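# Unplug the clipped cord from the power strip

## Task

Pull the plug of the cord that the wire clip on the power strip holds out of the strip, leave that plug away from the wire clip, and finish without either gripper still grasping any other loose object.

## Robot and tools

Robot: two arms, left_arm and right_arm, each with a parallel gripper and a wrist camera. Scene frame: origin at table-top height, midway between the nominal bases; +x points out over the table, +z up, left_arm sits on the +y side (arm names do not match image sides). Calibrated bases: left_arm at (-0.030, +0.371, 0) m, quat_wxyz (+1.000, 0, 0, +0.010); right_arm at (-0.015, -0.329, 0) m, quat_wxyz (+1.000, 0, 0, +0.029). A two-camera stand is fixed behind the arms. Something may occasionally nudge a loose object.

Frames: each arm reports its hand pose, velocities and target in its own base frame. Fixed cameras and the table use the scene frame. All offsets you send are along the axes of that arm's current Hand target. Gripper axes: fingers point along +z, they open and close along y. end_effector_position is the spot between the pads, roughly 1 cm short of the tips. Reported position and orientation may be off by a few cm, worse at long reach.

Row format (shared by execute_actions and move): one flat list of 14 numbers, each in [-1, 1], always for both arms: dx, dy, dz, rx, ry, rz, opening of left_arm, then the same seven for right_arm. dx..rz are an offset (not a pose) from that arm's Hand target as it stood when the action or move began; 1.0 equals 0.6 m for dx, dy, dz and 180 degrees for the rotation; rx, ry, rz form a single rotation vector. Opening is absolute, not an offset: +1 fully open (0.094 m), -1 closed. Sending all six pose numbers as 0 re-requests the current Hand target; sending the same offset again moves further. To keep a gripper unchanged, resend its current opening, since 0 means half open.

execute_actions(actions, cameras): actions is a list of actions; each action is a table of up to 15 rows, one row per 1/30 s step; a short table repeats its last row to fill 15 steps. Every row counts from the action's start pose, not from the row before. Images are returned only when actions is empty or cameras names them. cameras: list of names (cam_high, cam_low, cam_left_wrist, cam_right_wrist), ["all"], [] for none; an unknown name voids the call.

move(target, speed, blend, opening_speed, grip_force, blocking, cameras): straight-line paths toward target, which is one 14-number row or a list of up to 15 rows; every row in a list is still an offset from the same starting Hand targets. speed: m/s, 0.002 to 2.9, default 0.25 (rotation up to twice that in rad/s), one value or one per target. blend: corner rounding in m for lists, 0 means stop at each point. opening_speed: rate of the opening on the -1..+1 scale per second, at least 0.2; use it to close gently. grip_force: newtons per pad, 10 to 50, per arm or shared, persists; lower values close slowly. blocking=false returns after about 0.5 s while the move continues. Paths never avoid obstacles or the other arm, all end together, are capped at 10 s, and faster moves lag, stray and hit harder. Avoid paths passing near an arm's own base. Result adds a move: line: done (at rest within 10 mm and 2 degrees), off_target, moving, held (a check blocked steps or clearance stopped the move) or fault, plus limits such as paced (pose clipped) or held.

wait(seconds 0 to 10): lets time run with commands held. stop(): brakes a running move. zoom_image(camera, region): magnifies part of the newest full image of cam_high, cam_left_wrist or cam_right_wrist; region [x0, y0, x1, y1] in pixels from the top-left, at most 504 by 504. Images are 672x504. finished_scene(scene): ends the current scene given its number; the goal must hold with the robot let go; call nothing else in that reply.

Results: end_effector_position (m) and end_effector_quat_wxyz per arm; Hand target, the last commanded pose after clipping, which the next offsets start from; Tool commands; Joint positions (last entry is finger opening in m); Joint velocities (may read within noise); Joint torques (include gravity, per-unit offsets, positive toward larger joint values, first three wrap at ±28 N m); grip_measured on the command scale (reads up to ~2.5 mm wide when empty, a little narrower than a squeezed hard part); grip_effort_nm (motor effort, negative closing, not pad force, never fully returns to zero). The gripper often rests a few cm short of its target from friction or load; the next command, even all zeros, asks again, or send the gap as an offset. Orientation commands are clipped to within 40 degrees of the measured one per step.

Grip notes: squeeze grows about 1 N per 0.001 below first contact, then jumps to the force limit (about 50 to 64 N per pad at full). Release by commanding well above grip_measured.

Avoid: dropping or letting go of moving parts, anything leaving the table, slamming or hard pushing on fixed or heavy items, the two arms or grippers touching or one gripping the other's fingers, strain on wrist camera cables, arm stops and faults. A blocked arm keeps pushing until you command its target back past the gripper. Motors heat when holding loads, stretched out or pushing; MOTOR HOT appears near 75 °C, at 90 °C that arm folds and idles, at 100 °C it goes limp. Joint ranges (rad): waist -2.618 to 3.054, shoulder 0.000 to 3.142, elbow 0.000 to 3.142 (straight at 2.901), wrist pitch -1.571 to 1.571, wrist yaw -1.571 to 1.571, wrist roll -2.094 to 2.094.

Each tool is called after "Request:" as name(argument=value, ...) on one line, values as JSON.

## Session

Request:
execute_actions(actions=[])

Nothing of this call was run. Scene 2 begins with your next reply.

Request:
execute_actions(actions=[])

Scene clock: 0.00 s.
left_arm: end_effector_position=(+0.2980, -0.0482, +0.1620) grip_measured=+1.000 grip_effort_nm=n/a end_effector_quat_wxyz=(+0.379, -0.073, +0.922, -0.037) | right_arm: end_effector_position=(+0.3531, +0.2213, +0.1945) grip_measured=+1.000 grip_effort_nm=n/a end_effector_quat_wxyz=(+0.517, +0.041, +0.825, +0.223)
Joint positions: left_arm=[-0.267 0.994 0.757 -0.567 -0.173 -0.355 0.094] | right_arm=[0.689 1.313 0.723 0.196 0.308 0.582 0.094]
Joint velocities: within noise
Joint torques (N m): no reading
Heat: left arm: 29 °C; right arm: 30 °C.
Hand target: left_arm +0.3026, -0.0485, +0.1742; +0.397, -0.075, +0.914, -0.041 | right_arm +0.3549, +0.2220, +0.2062; +0.527, +0.043, +0.817, +0.229
Tool commands: left_gripper/opening=+1.0 right_gripper/opening=+1.0

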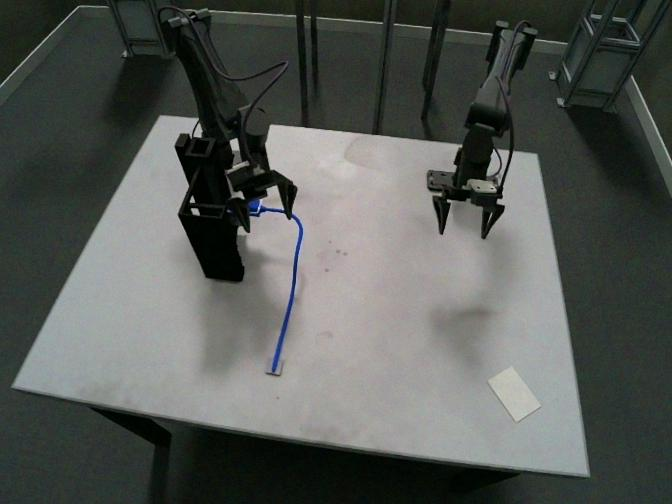

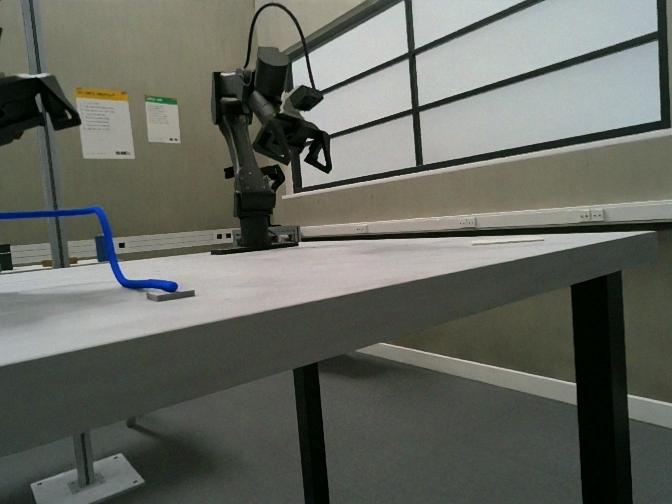

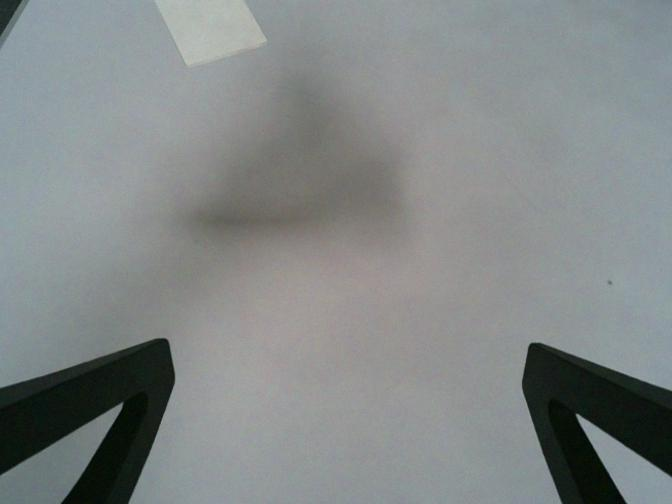

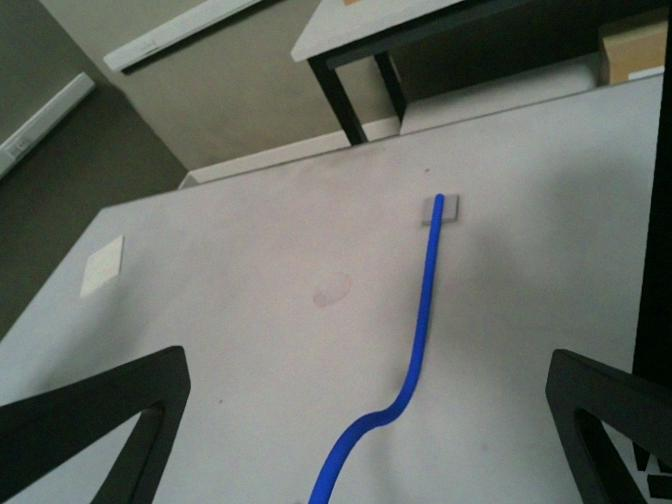

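Request:
move(target=[0.0245,-0.18,-0.176,0.258,-0.069,0.223,1,-0.155,0.161,-0.148,0,0,0,1], cameras=["all"])

Scene clock: 12.43 s.
left_arm: end_effector_position=(+0.2258, -0.1545, +0.2340) grip_measured=+1.000 grip_effort_nm=-0.02 end_effector_quat_wxyz=(+0.461, +0.383, +0.762, -0.245) | right_arm: end_effector_position=(+0.3009, +0.2502, +0.3368) grip_measured=+1.000 grip_effort_nm=0.00 end_effector_quat_wxyz=(+0.516, +0.032, +0.828, +0.217)
Joint positions: left_arm=[-0.181 0.774 0.748 -0.592 0.672 0.394 0.094] | right_arm=[0.92 1.234 1.261 -0.47 0.515 0.667 0.094]
Joint torques (N m): left_arm=[0.81 -0.57 11.22 1.64 0.44 0.09] | right_arm=[0.43 -3.95 10.76 1.96 0.29 0.11]
Heat: left arm: 32 °C; right arm: 34 °C.
Hand target: left_arm +0.2266, -0.1558, +0.2502; +0.476, +0.389, +0.749, -0.248 | right_arm +0.3010, +0.2498, +0.3552; +0.527, +0.043, +0.817, +0.230
Off the commanded pose: left_arm 0.016 m, 2 deg | right_arm 0.018 m, 3 deg.
move: off_target (left_arm, right_arm)

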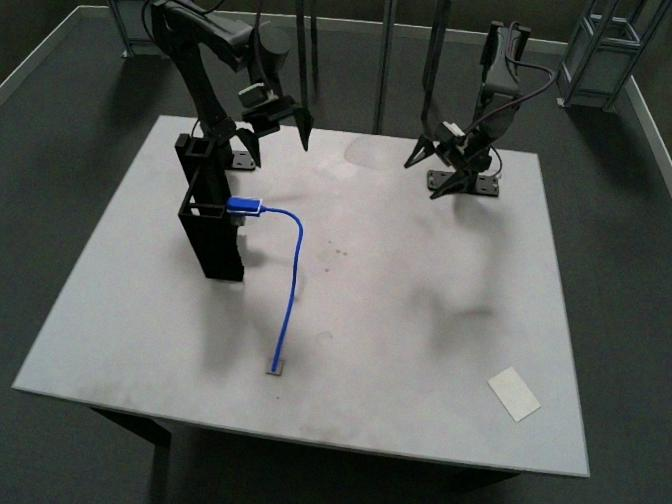

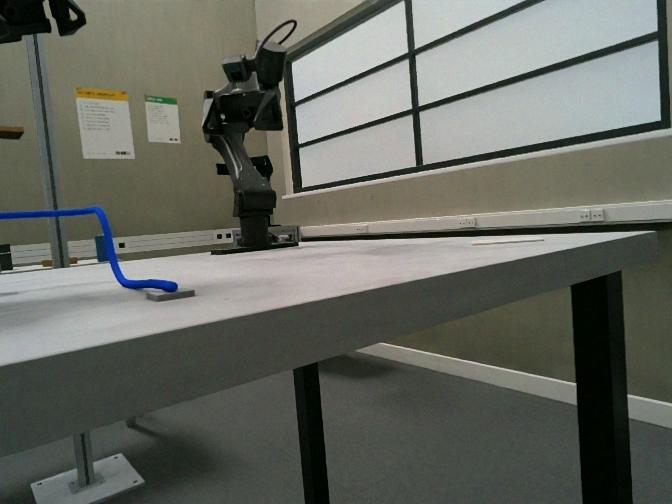

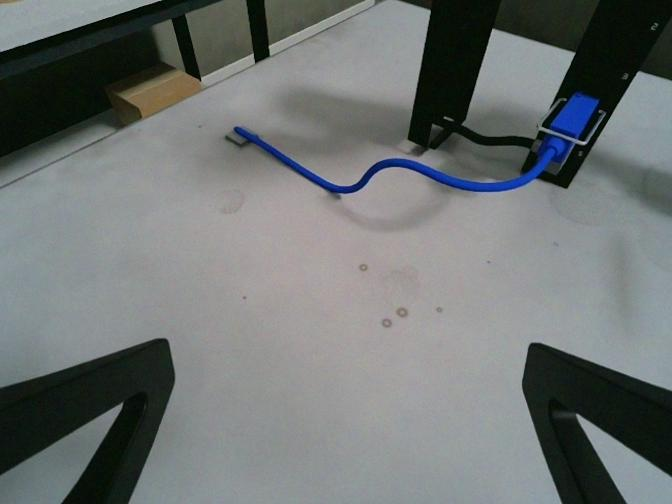

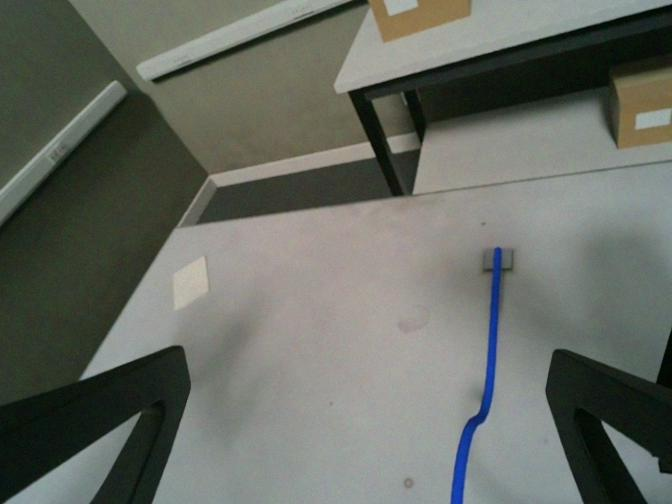

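Request:
zoom_image(camera="cam_left_wrist", region=[400, 0, 672, 204])

Request:
zoom_image(camera="cam_high", region=[150, 110, 350, 290])

Scaled by 1.853 from the camera's 672x504 image, which has a finer 960x720 frame.

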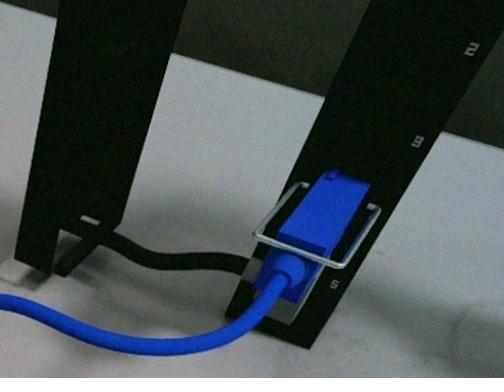

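Scaled by 2.520 from the camera's 672x504 image, which has a finer 960x720 frame.

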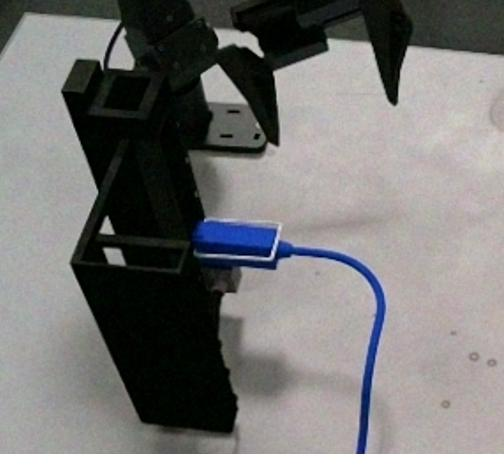

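Request:
move(target=[-0.087,-0.189,0.307,0.155,-0.028,0.064,1,0.073,0.06,-0.236,0,0,0,1], cameras=["cam_high","cam_left_wrist"])

Request:
zoom_image(camera="cam_left_wrist", region=[200, 0, 504, 228])

Scene clock: 26.27 s.
left_arm: end_effector_position=(+0.2399, -0.3655, +0.1994) grip_measured=+1.000 grip_effort_nm=-0.02 end_effector_quat_wxyz=(+0.400, +0.547, +0.630, -0.380) | right_arm: end_effector_position=(+0.1500, +0.2492, +0.3704) grip_measured=+1.000 grip_effort_nm=0.00 end_effector_quat_wxyz=(+0.520, +0.032, +0.824, +0.223)
Joint positions: left_arm=[-0.733 1.493 0.943 0.026 0.672 0.3 0.094] | right_arm=[1.603 1.198 1.473 -1.14 1.079 1.247 0.094]
Joint torques (N m): left_arm=[-0.59 -6.95 11.11 2.05 0.37 0.06] | right_arm=[0.51 -1.59 9.47 1.25 0.67 0.16]
Heat: left arm: 33 °C; right arm: 35 °C.
Hand target: left_arm +0.2422, -0.3756, +0.2191; +0.422, +0.554, +0.603, -0.389 | right_arm +0.1507, +0.2489, +0.3813; +0.527, +0.043, +0.817, +0.229
Off the commanded pose: left_arm 0.022 m, 4 deg | right_arm 0.011 m, 2 deg.
move: off_target (left_arm, right_arm)
Images, in order (width x height): cam_high 672x504, cam_left_wrist 672x504.

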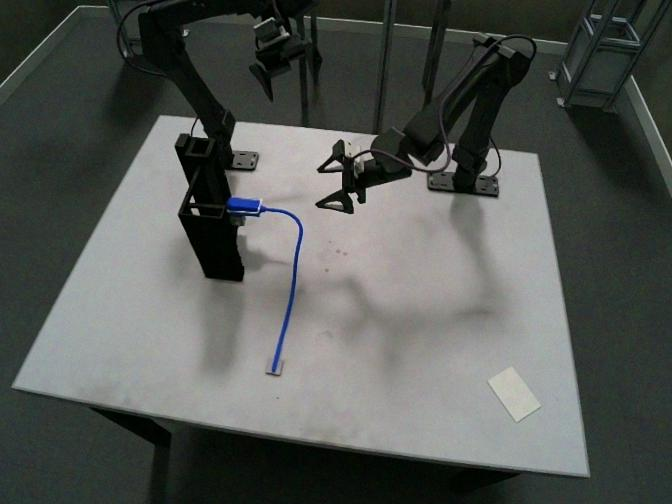

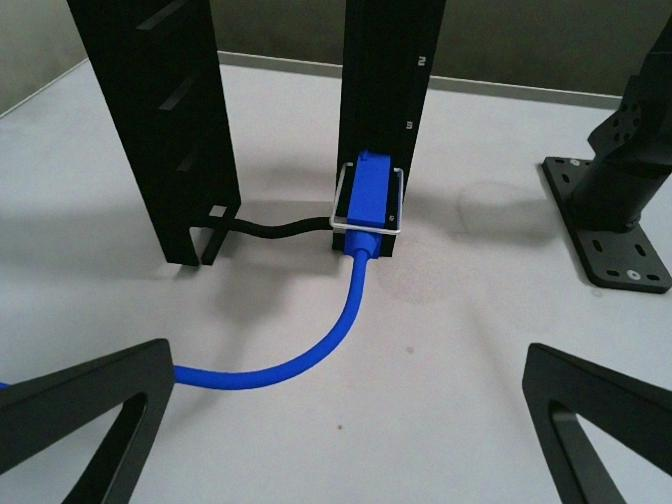

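Scaled by 1.658 from the camera's 672x504 image, which has a finer 960x720 frame.

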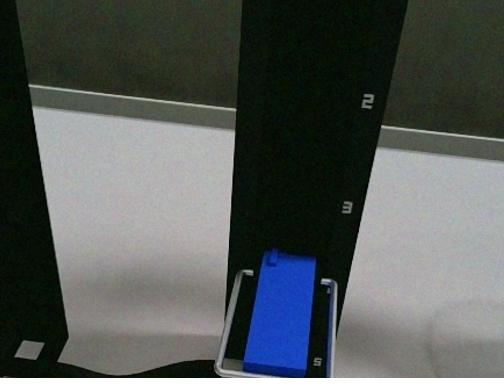

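Request:
zoom_image(camera="cam_left_wrist", region=[310, 130, 430, 270])

Request:
zoom_image(camera="cam_high", region=[200, 180, 290, 250])

Scaled by 3.600 from the camera's 672x504 image, which has a finer 960x720 frame.

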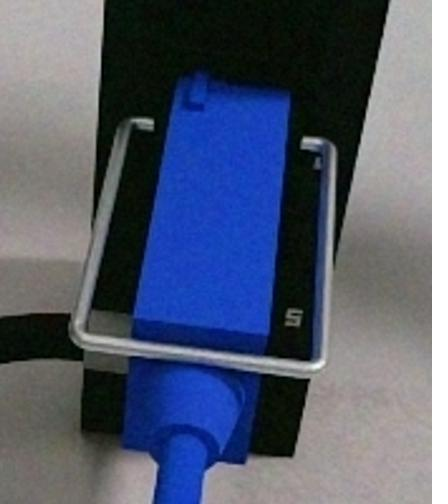

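Scaled by 5.600 from the camera's 672x504 image, which has a finer 960x720 frame.

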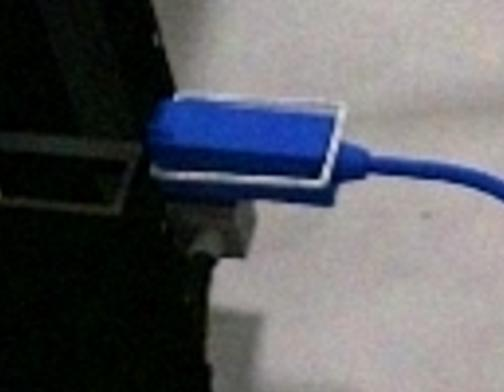

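Request:
move(target=[0.121,-0.021,0.224,0.026,-0.111,0.005,-0.25,0,0,0,0,0,0,1], cameras=["cam_high","cam_left_wrist"])

Request:
zoom_image(camera="cam_left_wrist", region=[200, 180, 450, 430])

Request:
zoom_image(camera="cam_high", region=[190, 160, 370, 270])

Scene clock: 45.30 s.
left_arm: end_effector_position=(+0.2439, -0.4691, +0.1075) grip_measured=-0.249 grip_effort_nm=-0.09 end_effector_quat_wxyz=(+0.505, +0.498, +0.504, -0.493) | right_arm: end_effector_position=(+0.1500, +0.2490, +0.3703) grip_measured=+1.000 grip_effort_nm=0.00 end_effector_quat_wxyz=(+0.520, +0.032, +0.824, +0.223)
Joint positions: left_arm=[-0.879 2.226 0.932 1.289 0.674 0.009 0.035] | right_arm=[1.603 1.198 1.473 -1.141 1.08 1.248 0.094]
Joint torques (N m): left_arm=[-1.83 -10.1 7.23 1.88 -0.05 -0.12] | right_arm=[0.53 -1.57 9.54 1.25 0.68 0.14]
Heat: left arm: 34 °C; right arm: 34 °C.
Hand target: left_arm +0.2384, -0.4778, +0.1052; +0.501, +0.499, +0.500, -0.499 | right_arm +0.1508, +0.2489, +0.3813; +0.528, +0.043, +0.817, +0.229
Off the commanded pose: left_arm 0.011 m, 1 deg | right_arm 0.011 m, 2 deg.
move: off_target (left_arm, right_arm)
Images, in order (width x height): cam_high 672x504, cam_left_wrist 672x504.

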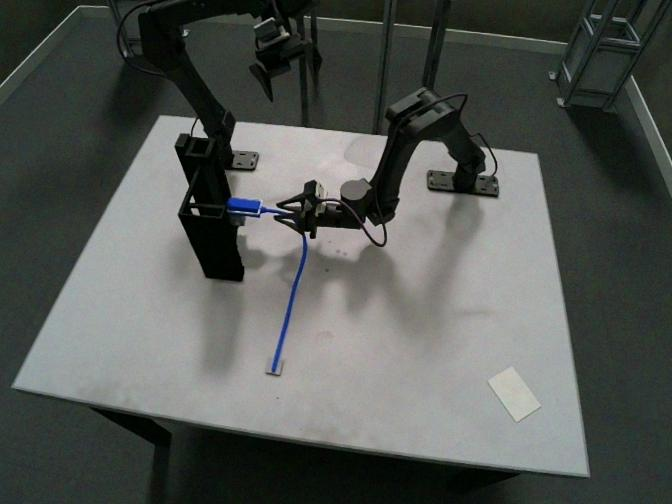

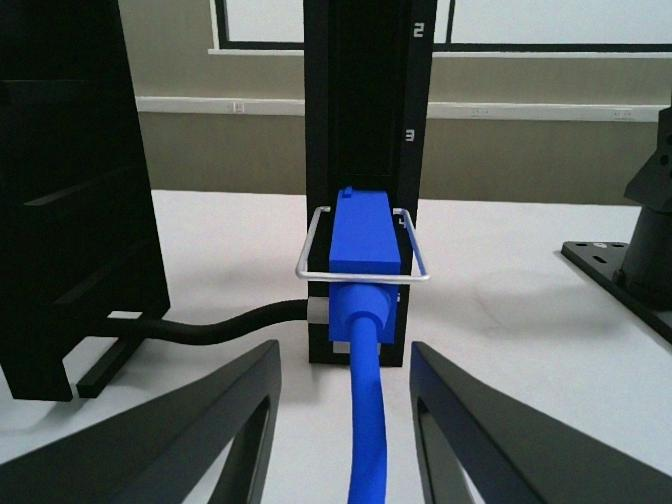

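Scaled by 2.016 from the camera's 672x504 image, which has a finer 960x720 frame.

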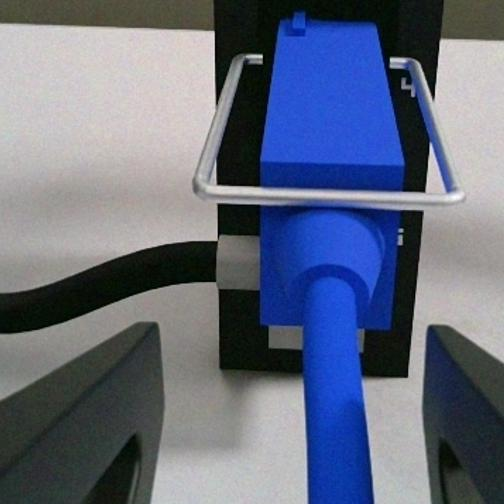

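Scaled by 2.800 from the camera's 672x504 image, which has a finer 960x720 frame.

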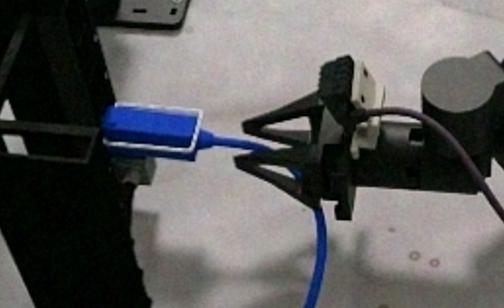

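Request:
move(target=[[0.048,-0.013,0.017,0,0,0,-0.2,0,0,0,0,0,0,1],[0.048,-0.013,0.201,0,0,0,-0.2,0,0,0,0,0,0,1]], speed=0.12, blend=[0.01,0], cameras=["cam_high","cam_left_wrist"])

Request:
zoom_image(camera="cam_high", region=[190, 160, 370, 270])

Scene clock: 55.40 s.
left_arm: end_effector_position=(+0.2461, -0.5379, +0.0601) grip_measured=-0.199 grip_effort_nm=-0.06 end_effector_quat_wxyz=(+0.498, +0.501, +0.510, -0.490) | right_arm: end_effector_position=(+0.1500, +0.2490, +0.3703) grip_measured=+1.000 grip_effort_nm=0.00 end_effector_quat_wxyz=(+0.520, +0.032, +0.824, +0.223)
Joint positions: left_arm=[-0.976 2.483 1.229 1.227 0.578 0.014 0.038] | right_arm=[1.603 1.198 1.473 -1.141 1.08 1.248 0.094]
Joint torques (N m): left_arm=[-8.49 -12.19 19.54 1.11 -0.83 -0.24] | right_arm=[0.53 -1.55 9.51 1.26 0.68 0.13]
Heat: left arm: 35 °C; right arm: 34 °C.
Hand target: left_arm +0.2308, -0.5985, +0.0764; +0.501, +0.499, +0.500, -0.500 | right_arm +0.1508, +0.2489, +0.3813; +0.528, +0.043, +0.817, +0.229
Off the commanded pose: left_arm 0.064 m, 2 deg | right_arm 0.011 m, 2 deg.
move: off_target (left_arm, right_arm)
Images, in order (width x height): cam_high 672x504, cam_left_wrist 672x504.

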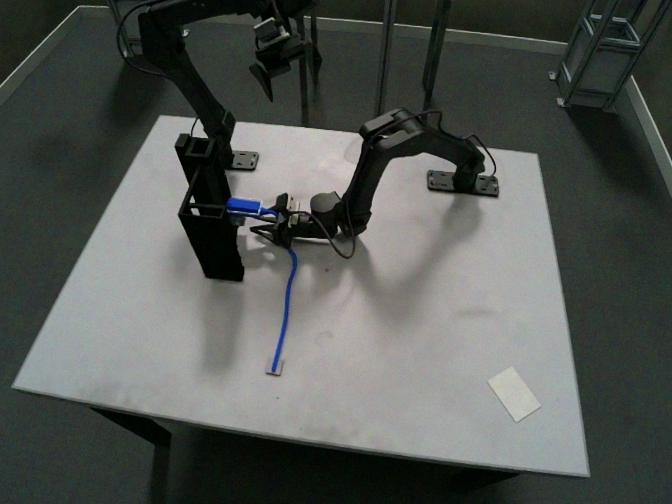

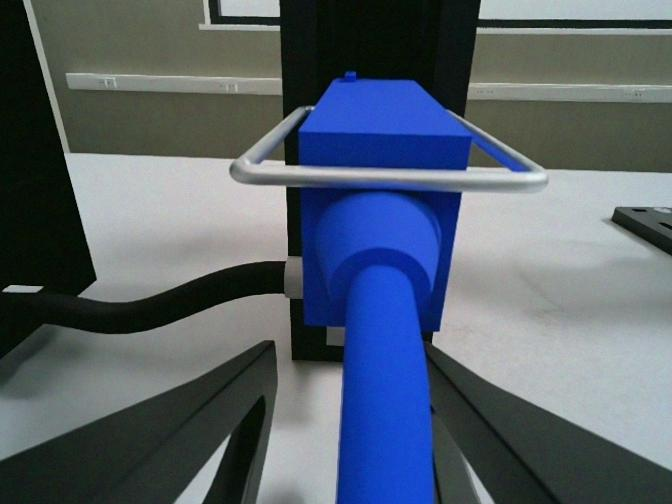

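Scaled by 2.800 from the camera's 672x504 image, which has a finer 960x720 frame.

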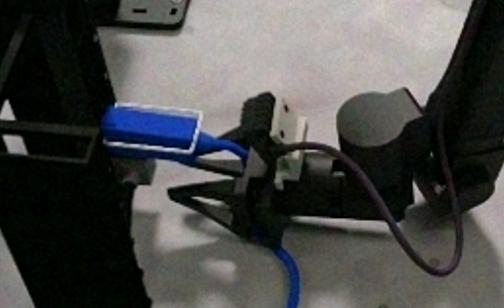

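Request:
move(target=[[0.01,0.002,-0.233,0,0,0,-0.2,0,0,0,0,0,0,1],[-0.123,0.002,-0.233,0,0,0,-0.2,0,0,0,0,0,0,1],[-0.123,-0.053,-0.233,0,0,0,-1,0,0,0,0,0,0,1],[0,-0.053,-0.2,0,0,0,-1,0,0,0,0,0,0,1]], speed=0.15, blend=[0.01,0.01,0,0], cameras=["cam_high","cam_left_wrist"])

Request:
zoom_image(camera="cam_high", region=[190, 160, 370, 270])

Scene clock: 68.30 s.
left_arm: end_effector_position=(+0.1972, -0.4729, +0.0666) grip_measured=-0.990 grip_effort_nm=-0.53 end_effector_quat_wxyz=(+0.482, +0.504, +0.516, -0.498) | right_arm: end_effector_position=(+0.1500, +0.2490, +0.3703) grip_measured=+1.000 grip_effort_nm=0.00 end_effector_quat_wxyz=(+0.520, +0.032, +0.824, +0.223)
Joint positions: left_arm=[-0.979 2.306 0.843 1.415 0.596 -0.001 0] | right_arm=[1.603 1.198 1.473 -1.141 1.08 1.248 0.094]
Joint torques (N m): left_arm=[-0.73 -10.95 6.13 2.21 -0.14 0] | right_arm=[0.51 -1.57 9.52 1.26 0.69 0.13]
Heat: left arm: 39 °C; right arm: 35 °C.
Hand target: left_arm +0.1988, -0.4786, +0.0764; +0.501, +0.499, +0.500, -0.499 | right_arm +0.1508, +0.2489, +0.3813; +0.528, +0.043, +0.817, +0.229
Off the commanded pose: left_arm 0.011 m, 3 deg | right_arm 0.011 m, 2 deg.
move: off_target (left_arm, right_arm); target 3's new opening was sent with left_arm's hand 0.020 m and 3 deg from that target
Images, in order (width x height): cam_high 672x504, cam_left_wrist 672x504.

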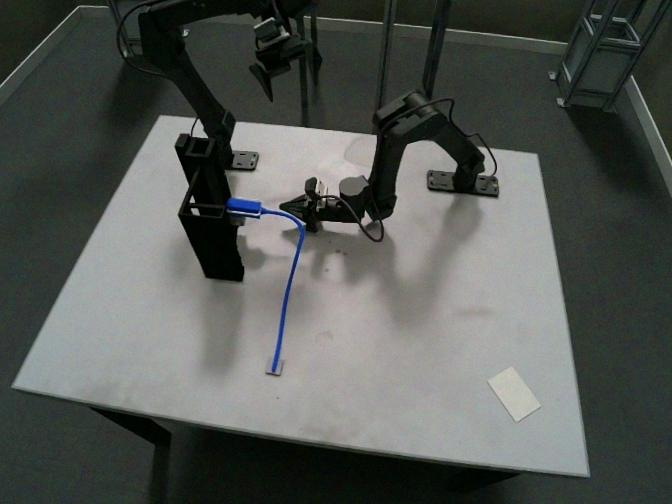

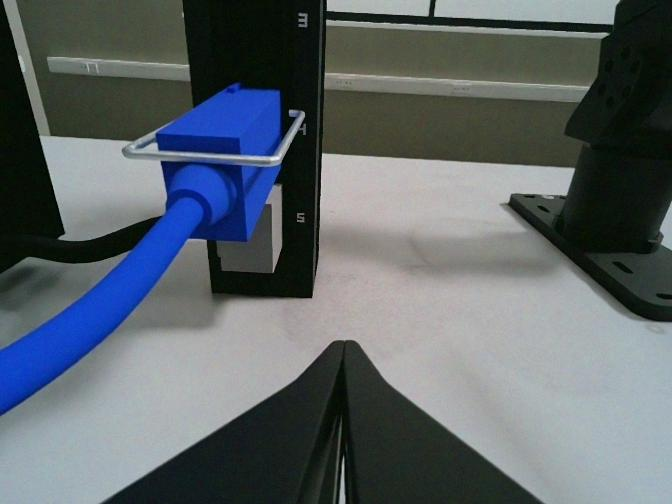

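Scaled by 2.800 from the camera's 672x504 image, which has a finer 960x720 frame.

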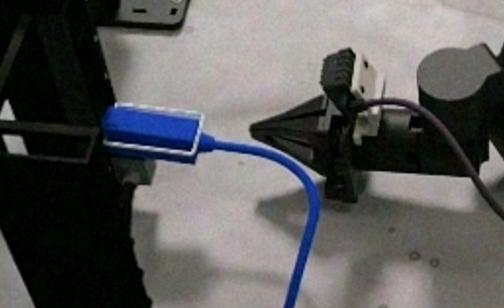

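Request:
move(target=[-0.024,0.03,0.156,0,0,0,-1,0,0,0,0,0,0,1], speed=0.15, cameras=["cam_high","cam_left_wrist"])

Request:
zoom_image(camera="cam_high", region=[190, 160, 370, 270])

Scene clock: 76.87 s.
left_arm: end_effector_position=(+0.2247, -0.5425, +0.0896) grip_measured=-0.991 grip_effort_nm=-0.50 end_effector_quat_wxyz=(+0.518, +0.492, +0.499, -0.491) | right_arm: end_effector_position=(+0.1500, +0.2490, +0.3703) grip_measured=+1.000 grip_effort_nm=0.00 end_effector_quat_wxyz=(+0.520, +0.032, +0.824, +0.223)
Joint positions: left_arm=[-1.03 2.403 1.169 1.255 0.507 0.011 0] | right_arm=[1.603 1.198 1.473 -1.141 1.08 1.248 0.094]
Joint torques (N m): left_arm=[-3.51 -11.7 15.1 1.09 -0.11 -0.18] | right_arm=[0.5 -1.55 9.52 1.26 0.68 0.14]
Heat: left arm: 36 °C; right arm: 35 °C.
Hand target: left_arm +0.2168, -0.5721, +0.0908; +0.501, +0.499, +0.500, -0.500 | right_arm +0.1508, +0.2489, +0.3813; +0.528, +0.043, +0.817, +0.229
Off the commanded pose: left_arm 0.031 m, 2 deg | right_arm 0.011 m, 2 deg.
move: off_target (left_arm, right_arm)
Images, in order (width x height): cam_high 672x504, cam_left_wrist 672x504.

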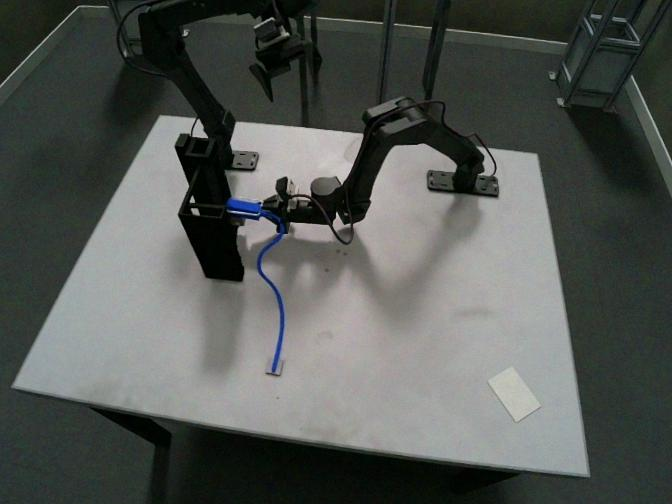

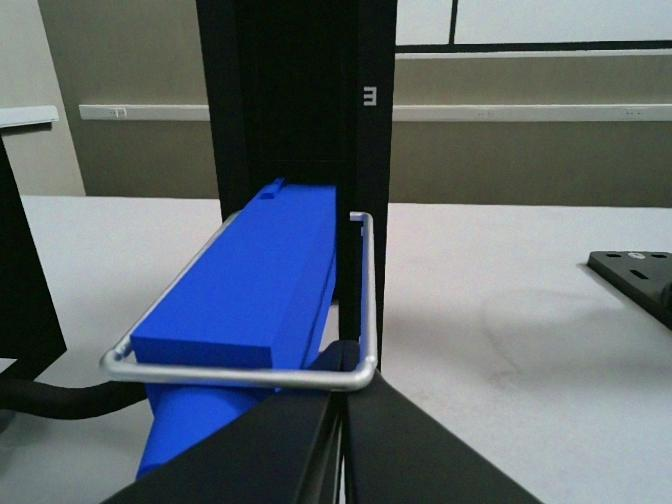

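Scaled by 2.800 from the camera's 672x504 image, which has a finer 960x720 frame.

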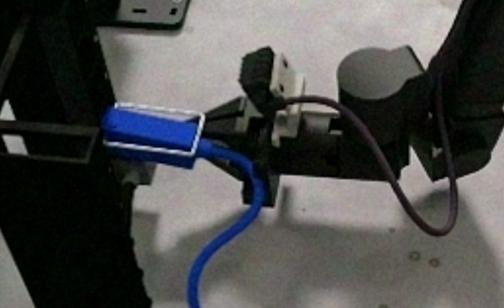

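Request:
move(target=[[-0.075,0,-0.01,0,0,0,-1,0,0,0,0,0,0,1],[-0.14,0,0.01,0,0,0,-1,0,0,0,0,0,0,1]], speed=0.12, blend=[0.01,0], cameras=["cam_high","cam_left_wrist"])

Request:
zoom_image(camera="cam_high", region=[190, 160, 370, 270])

Scene clock: 80.13 s.
left_arm: end_effector_position=(+0.2219, -0.5405, +0.0877) grip_measured=-0.991 grip_effort_nm=-0.49 end_effector_quat_wxyz=(+0.430, +0.509, +0.580, -0.469) | right_arm: end_effector_position=(+0.1500, +0.2490, +0.3703) grip_measured=+1.000 grip_effort_nm=0.00 end_effector_quat_wxyz=(+0.520, +0.032, +0.824, +0.223)
Joint positions: left_arm=[-1.033 2.249 1.176 0.852 0.506 0 0] | right_arm=[1.603 1.198 1.473 -1.141 1.08 1.248 0.094]
Joint torques (N m): left_arm=[-3.64 -19.34 15.49 2.61 -0.05 -0.07] | right_arm=[0.53 -1.55 9.52 1.25 0.68 0.14]
Heat: left arm: 37 °C; right arm: 35 °C.
Hand target: left_arm +0.2169, -0.5781, +0.1750; +0.501, +0.499, +0.500, -0.500 | right_arm +0.1508, +0.2489, +0.3813; +0.528, +0.043, +0.817, +0.229
Off the commanded pose: left_arm 0.095 m, 13 deg | right_arm 0.011 m, 2 deg.
move: off_target (left_arm, right_arm)
Images, in order (width x height): cam_high 672x504, cam_left_wrist 672x504.

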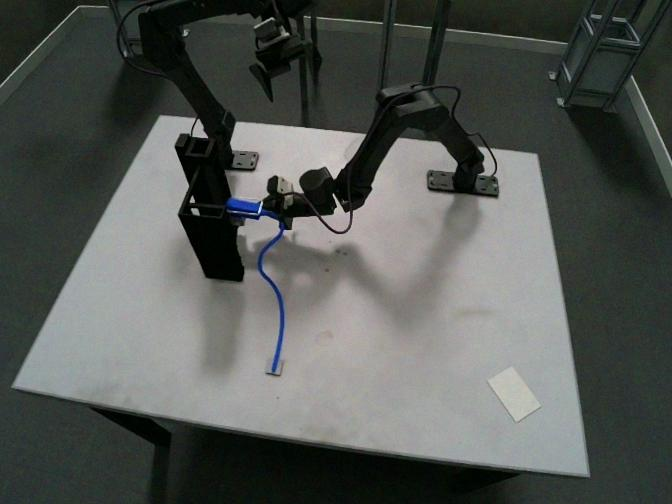

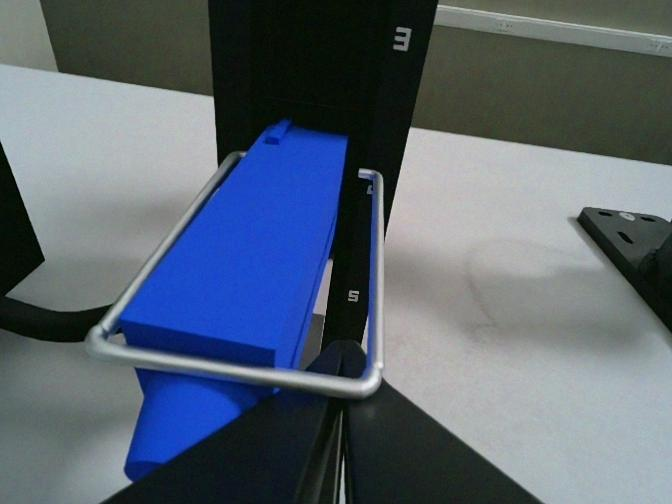

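Scaled by 2.800 from the camera's 672x504 image, which has a finer 960x720 frame.

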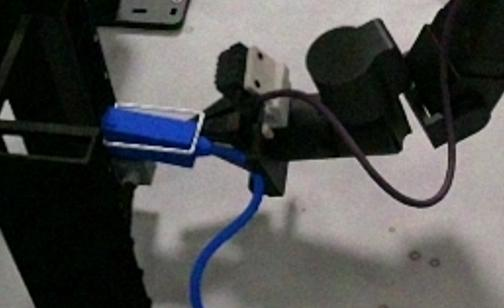

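Request:
zoom_image(camera="cam_left_wrist", region=[80, 110, 440, 480])

Request:
zoom_image(camera="cam_high", region=[215, 180, 305, 240])

Scaled by 1.362 from the camera's 672x504 image, which has a finer 960x720 frame.

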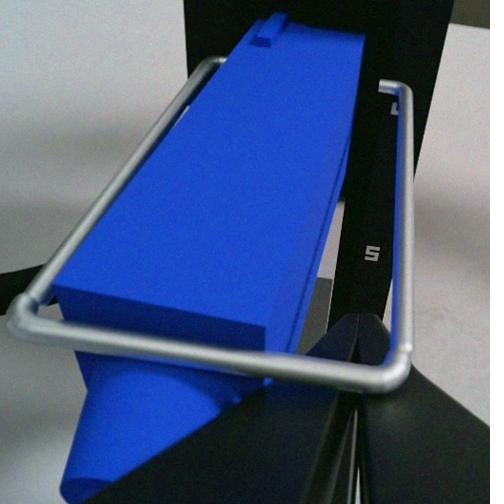

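Scaled by 5.600 from the camera's 672x504 image, which has a finer 960x720 frame.

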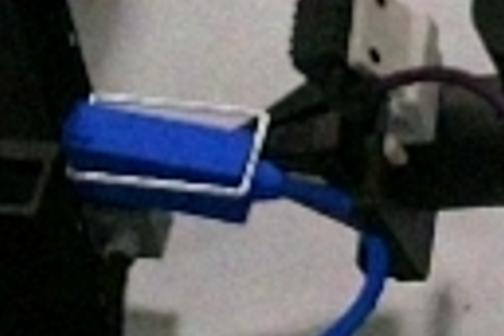

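Request:
move(target=[-0.03,0,-0.02,0,-0.12,0,-1,0,0,0,0,0,0,1], speed=0.12, cameras=["cam_high","cam_left_wrist"])

Request:
zoom_image(camera="cam_high", region=[215, 180, 305, 240])

Scene clock: 92.87 s.
left_arm: end_effector_position=(+0.2295, -0.5436, +0.1375) grip_measured=-0.991 grip_effort_nm=-0.49 end_effector_quat_wxyz=(+0.548, +0.413, +0.472, -0.554) | right_arm: end_effector_position=(+0.1500, +0.2490, +0.3703) grip_measured=+1.000 grip_effort_nm=0.00 end_effector_quat_wxyz=(+0.520, +0.032, +0.824, +0.223)
Joint positions: left_arm=[-1.037 2.425 1.204 1.461 0.461 -0.181 0] | right_arm=[1.603 1.198 1.473 -1.141 1.08 1.248 0.094]
Joint torques (N m): left_arm=[-3.37 -13.78 15.72 2.55 -0.11 -0.23] | right_arm=[0.53 -1.55 9.51 1.26 0.68 0.14]
Heat: left arm: 39 °C; right arm: 35 °C.
Hand target: left_arm +0.2169, -0.5660, +0.1928; +0.586, +0.397, +0.398, -0.584 | right_arm +0.1508, +0.2489, +0.3813; +0.528, +0.043, +0.817, +0.229
Off the commanded pose: left_arm 0.061 m, 10 deg | right_arm 0.011 m, 2 deg.
move: off_target (left_arm, right_arm)
Images, in order (width x height): cam_high 672x504, cam_left_wrist 672x504.

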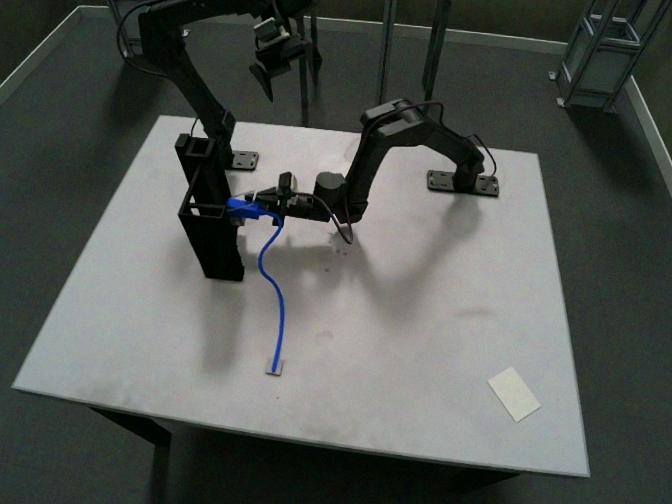

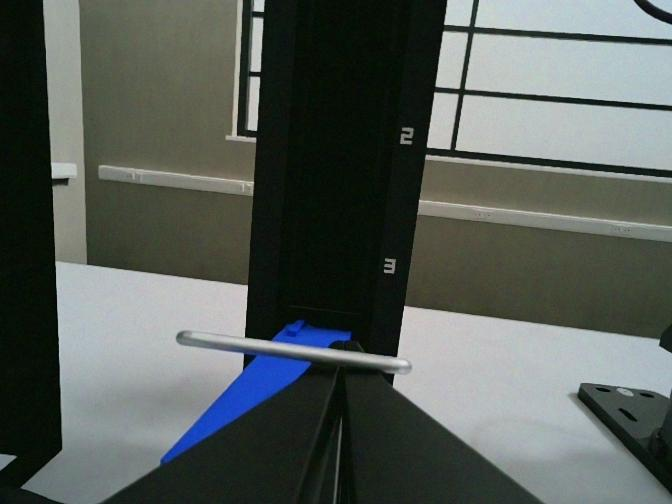

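Scaled by 5.600 from the camera's 672x504 image, which has a finer 960x720 frame.

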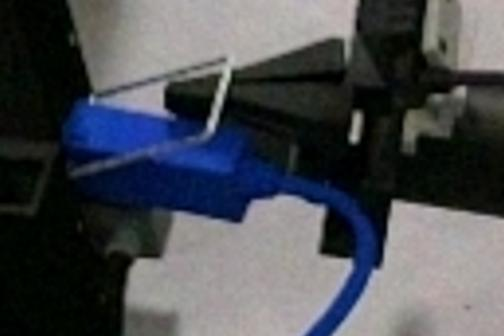

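Request:
move(target=[[-0.047,0,0.018,0,0,0,-1,0,0,0,0,0,0,1],[-0.04,0,0.113,0,0,0,-1,0,0,0,0,0,0,1],[-0.007,0,0.172,0,0,0,-1,0,0,0,0,0,0,1]], speed=0.1, blend=[0.015,0.015,0], cameras=["cam_high","cam_left_wrist"])

Request:
zoom_image(camera="cam_high", region=[200, 160, 310, 240])

Scene clock: 97.87 s.
left_arm: end_effector_position=(+0.2335, -0.5795, +0.1504) grip_measured=-0.990 grip_effort_nm=-0.57 end_effector_quat_wxyz=(+0.556, +0.398, +0.480, -0.549) | right_arm: end_effector_position=(+0.1500, +0.2490, +0.3703) grip_measured=+1.000 grip_effort_nm=0.00 end_effector_quat_wxyz=(+0.520, +0.032, +0.824, +0.223)
Joint positions: left_arm=[-1.082 2.462 1.363 1.339 0.379 -0.178 0] | right_arm=[1.603 1.198 1.473 -1.141 1.08 1.248 0.094]
Joint torques (N m): left_arm=[-6.78 -15.91 -26.78 1.2 -0.1 0.11] | right_arm=[0.5 -1.55 9.51 1.26 0.68 0.14]
Heat: left arm: 39 °C; right arm: 35 °C.
Hand target: left_arm +0.2172, -0.6604, +0.2347; +0.586, +0.397, +0.398, -0.584 | right_arm +0.1508, +0.2489, +0.3813; +0.528, +0.043, +0.817, +0.229
Off the commanded pose: left_arm 0.118 m, 11 deg | right_arm 0.011 m, 2 deg.
move: off_target (left_arm, right_arm)
Images, in order (width x height): cam_high 672x504, cam_left_wrist 672x504.

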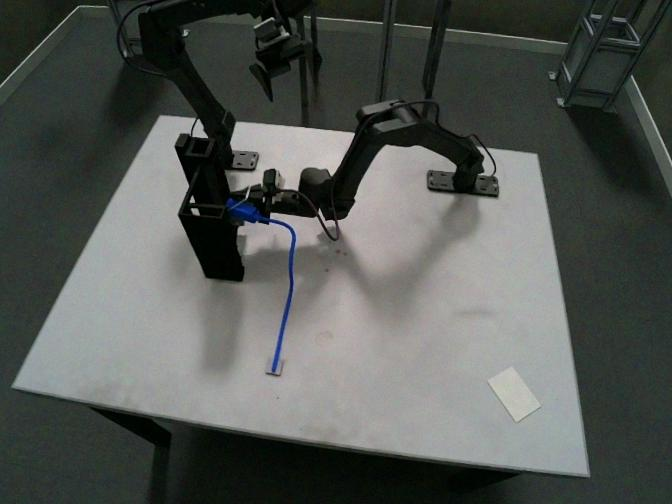

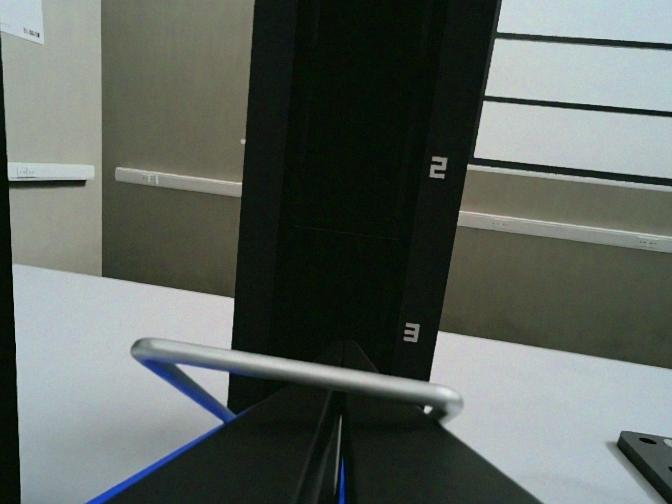

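Scaled by 4.582 from the camera's 672x504 image, which has a finer 960x720 frame.

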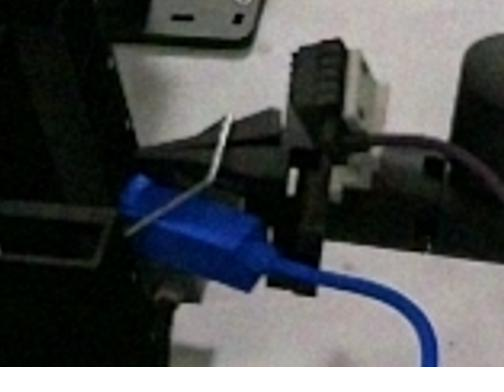

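Request:
move(target=[0.04,0.013,-0.327,0,0,0,-1,0,0,0,0,0,0,1], speed=0.2, cameras=["cam_high","cam_left_wrist"])

Request:
zoom_image(camera="cam_high", region=[200, 160, 310, 240])

Scene clock: 102.90 s.
left_arm: end_effector_position=(+0.2295, -0.4904, +0.0855) grip_measured=-0.991 grip_effort_nm=-0.53 end_effector_quat_wxyz=(+0.491, +0.453, +0.516, -0.536) | right_arm: end_effector_position=(+0.1500, +0.2490, +0.3703) grip_measured=+1.000 grip_effort_nm=0.00 end_effector_quat_wxyz=(+0.520, +0.032, +0.824, +0.223)
Joint positions: left_arm=[-0.945 2.38 0.987 1.463 0.603 -0.149 0] | right_arm=[1.603 1.198 1.473 -1.141 1.08 1.248 0.094]
Joint torques (N m): left_arm=[-0.02 -18.65 4.45 2.83 0.16 0.11] | right_arm=[0.51 -1.58 9.51 1.26 0.68 0.14]
Heat: left arm: 44 °C; right arm: 35 °C.
Hand target: left_arm +0.2244, -0.4869, +0.1401; +0.586, +0.397, +0.398, -0.584 | right_arm +0.1508, +0.2489, +0.3813; +0.528, +0.043, +0.817, +0.229
Off the commanded pose: left_arm 0.055 m, 19 deg | right_arm 0.011 m, 2 deg.
joint sent to its limit (left arm) — joint 4 (wrist pitch), upper limit. The joint targets are off in orientation, not in position.
move: off_target (left_arm, right_arm)
Images, in order (width x height): cam_high 672x504, cam_left_wrist 672x504.

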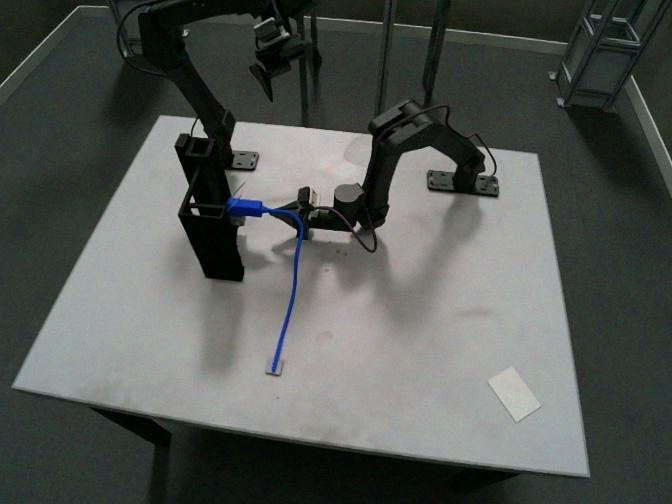

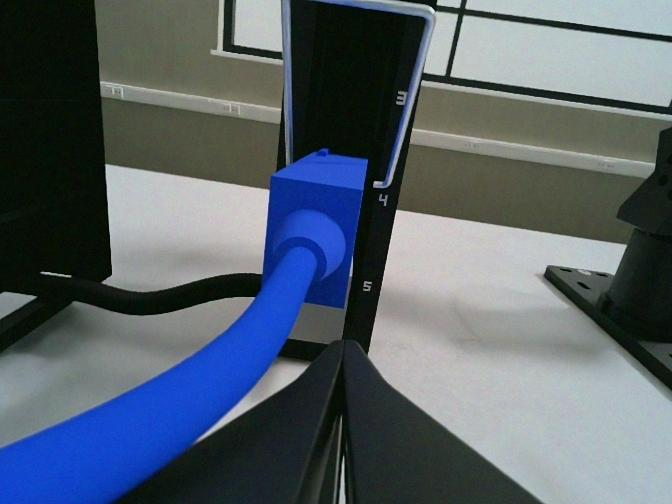

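Scaled by 4.582 from the camera's 672x504 image, which has a finer 960x720 frame.

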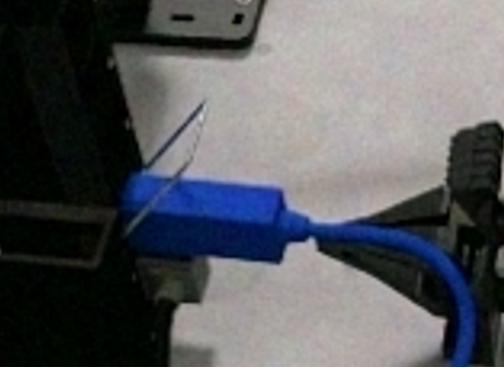

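Request:
move(target=[[-0.094,0.009,-0.011,0,0.2,0,-1,0,0,0,0,0,0,1],[-0.024,0.02,0.074,0,0.37,0,0.2,0,0,0,0,0,0,1]], speed=[0.25,0.25], blend=[0.02,0], cameras=["cam_high","cam_left_wrist"])

Request:
zoom_image(camera="cam_high", region=[200, 160, 310, 240])

Scene clock: 112.57 s.
left_arm: end_effector_position=(+0.2348, -0.5159, +0.1618) grip_measured=+0.198 grip_effort_nm=0.06 end_effector_quat_wxyz=(+0.260, +0.650, +0.661, -0.270) | right_arm: end_effector_position=(+0.1500, +0.2490, +0.3703) grip_measured=+1.000 grip_effort_nm=0.01 end_effector_quat_wxyz=(+0.520, +0.032, +0.824, +0.223)
Joint positions: left_arm=[-1.029 2.128 1.9 -0.654 0.373 0.388 0.056] | right_arm=[1.603 1.198 1.473 -1.141 1.08 1.248 0.094]
Joint torques (N m): left_arm=[-0.44 -13.08 11.18 1.47 0.1 0.07] | right_arm=[0.49 -1.57 9.5 1.26 0.68 0.13]
Heat: left arm: 40 °C; right arm: 35 °C.
Hand target: left_arm +0.2366, -0.5228, +0.1699; +0.271, +0.652, +0.654, -0.270 | right_arm +0.1508, +0.2489, +0.3813; +0.528, +0.043, +0.817, +0.229
Off the commanded pose: left_arm 0.011 m, 2 deg | right_arm 0.011 m, 2 deg.
move: off_target (left_arm, right_arm); target 2's new opening was sent with left_arm's hand 0.011 m and 2 deg from that target
Images, in order (width x height): cam_high 672x504, cam_left_wrist 672x504.

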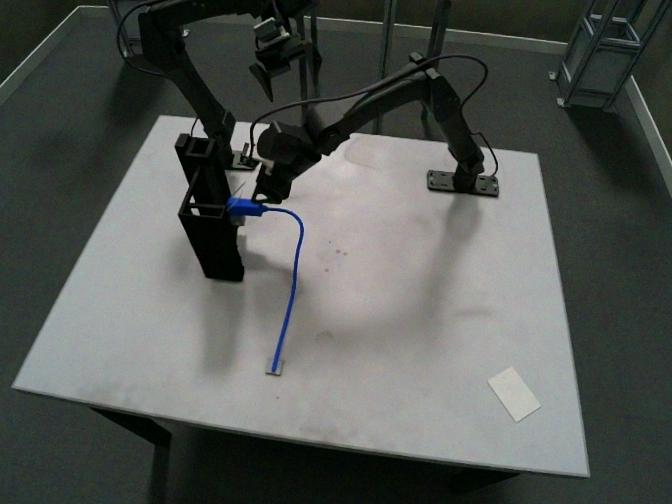

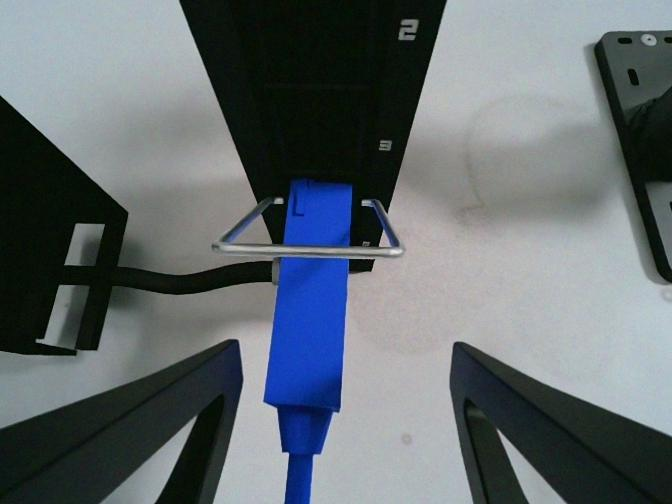

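Scaled by 4.582 from the camera's 672x504 image, which has a finer 960x720 frame.

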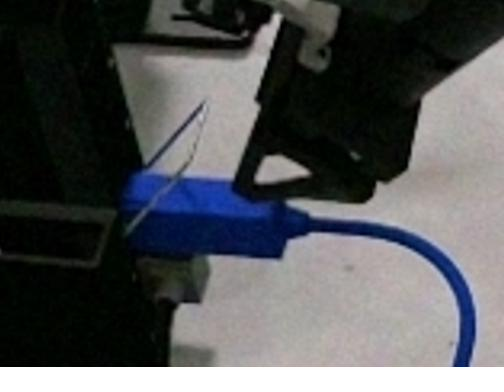

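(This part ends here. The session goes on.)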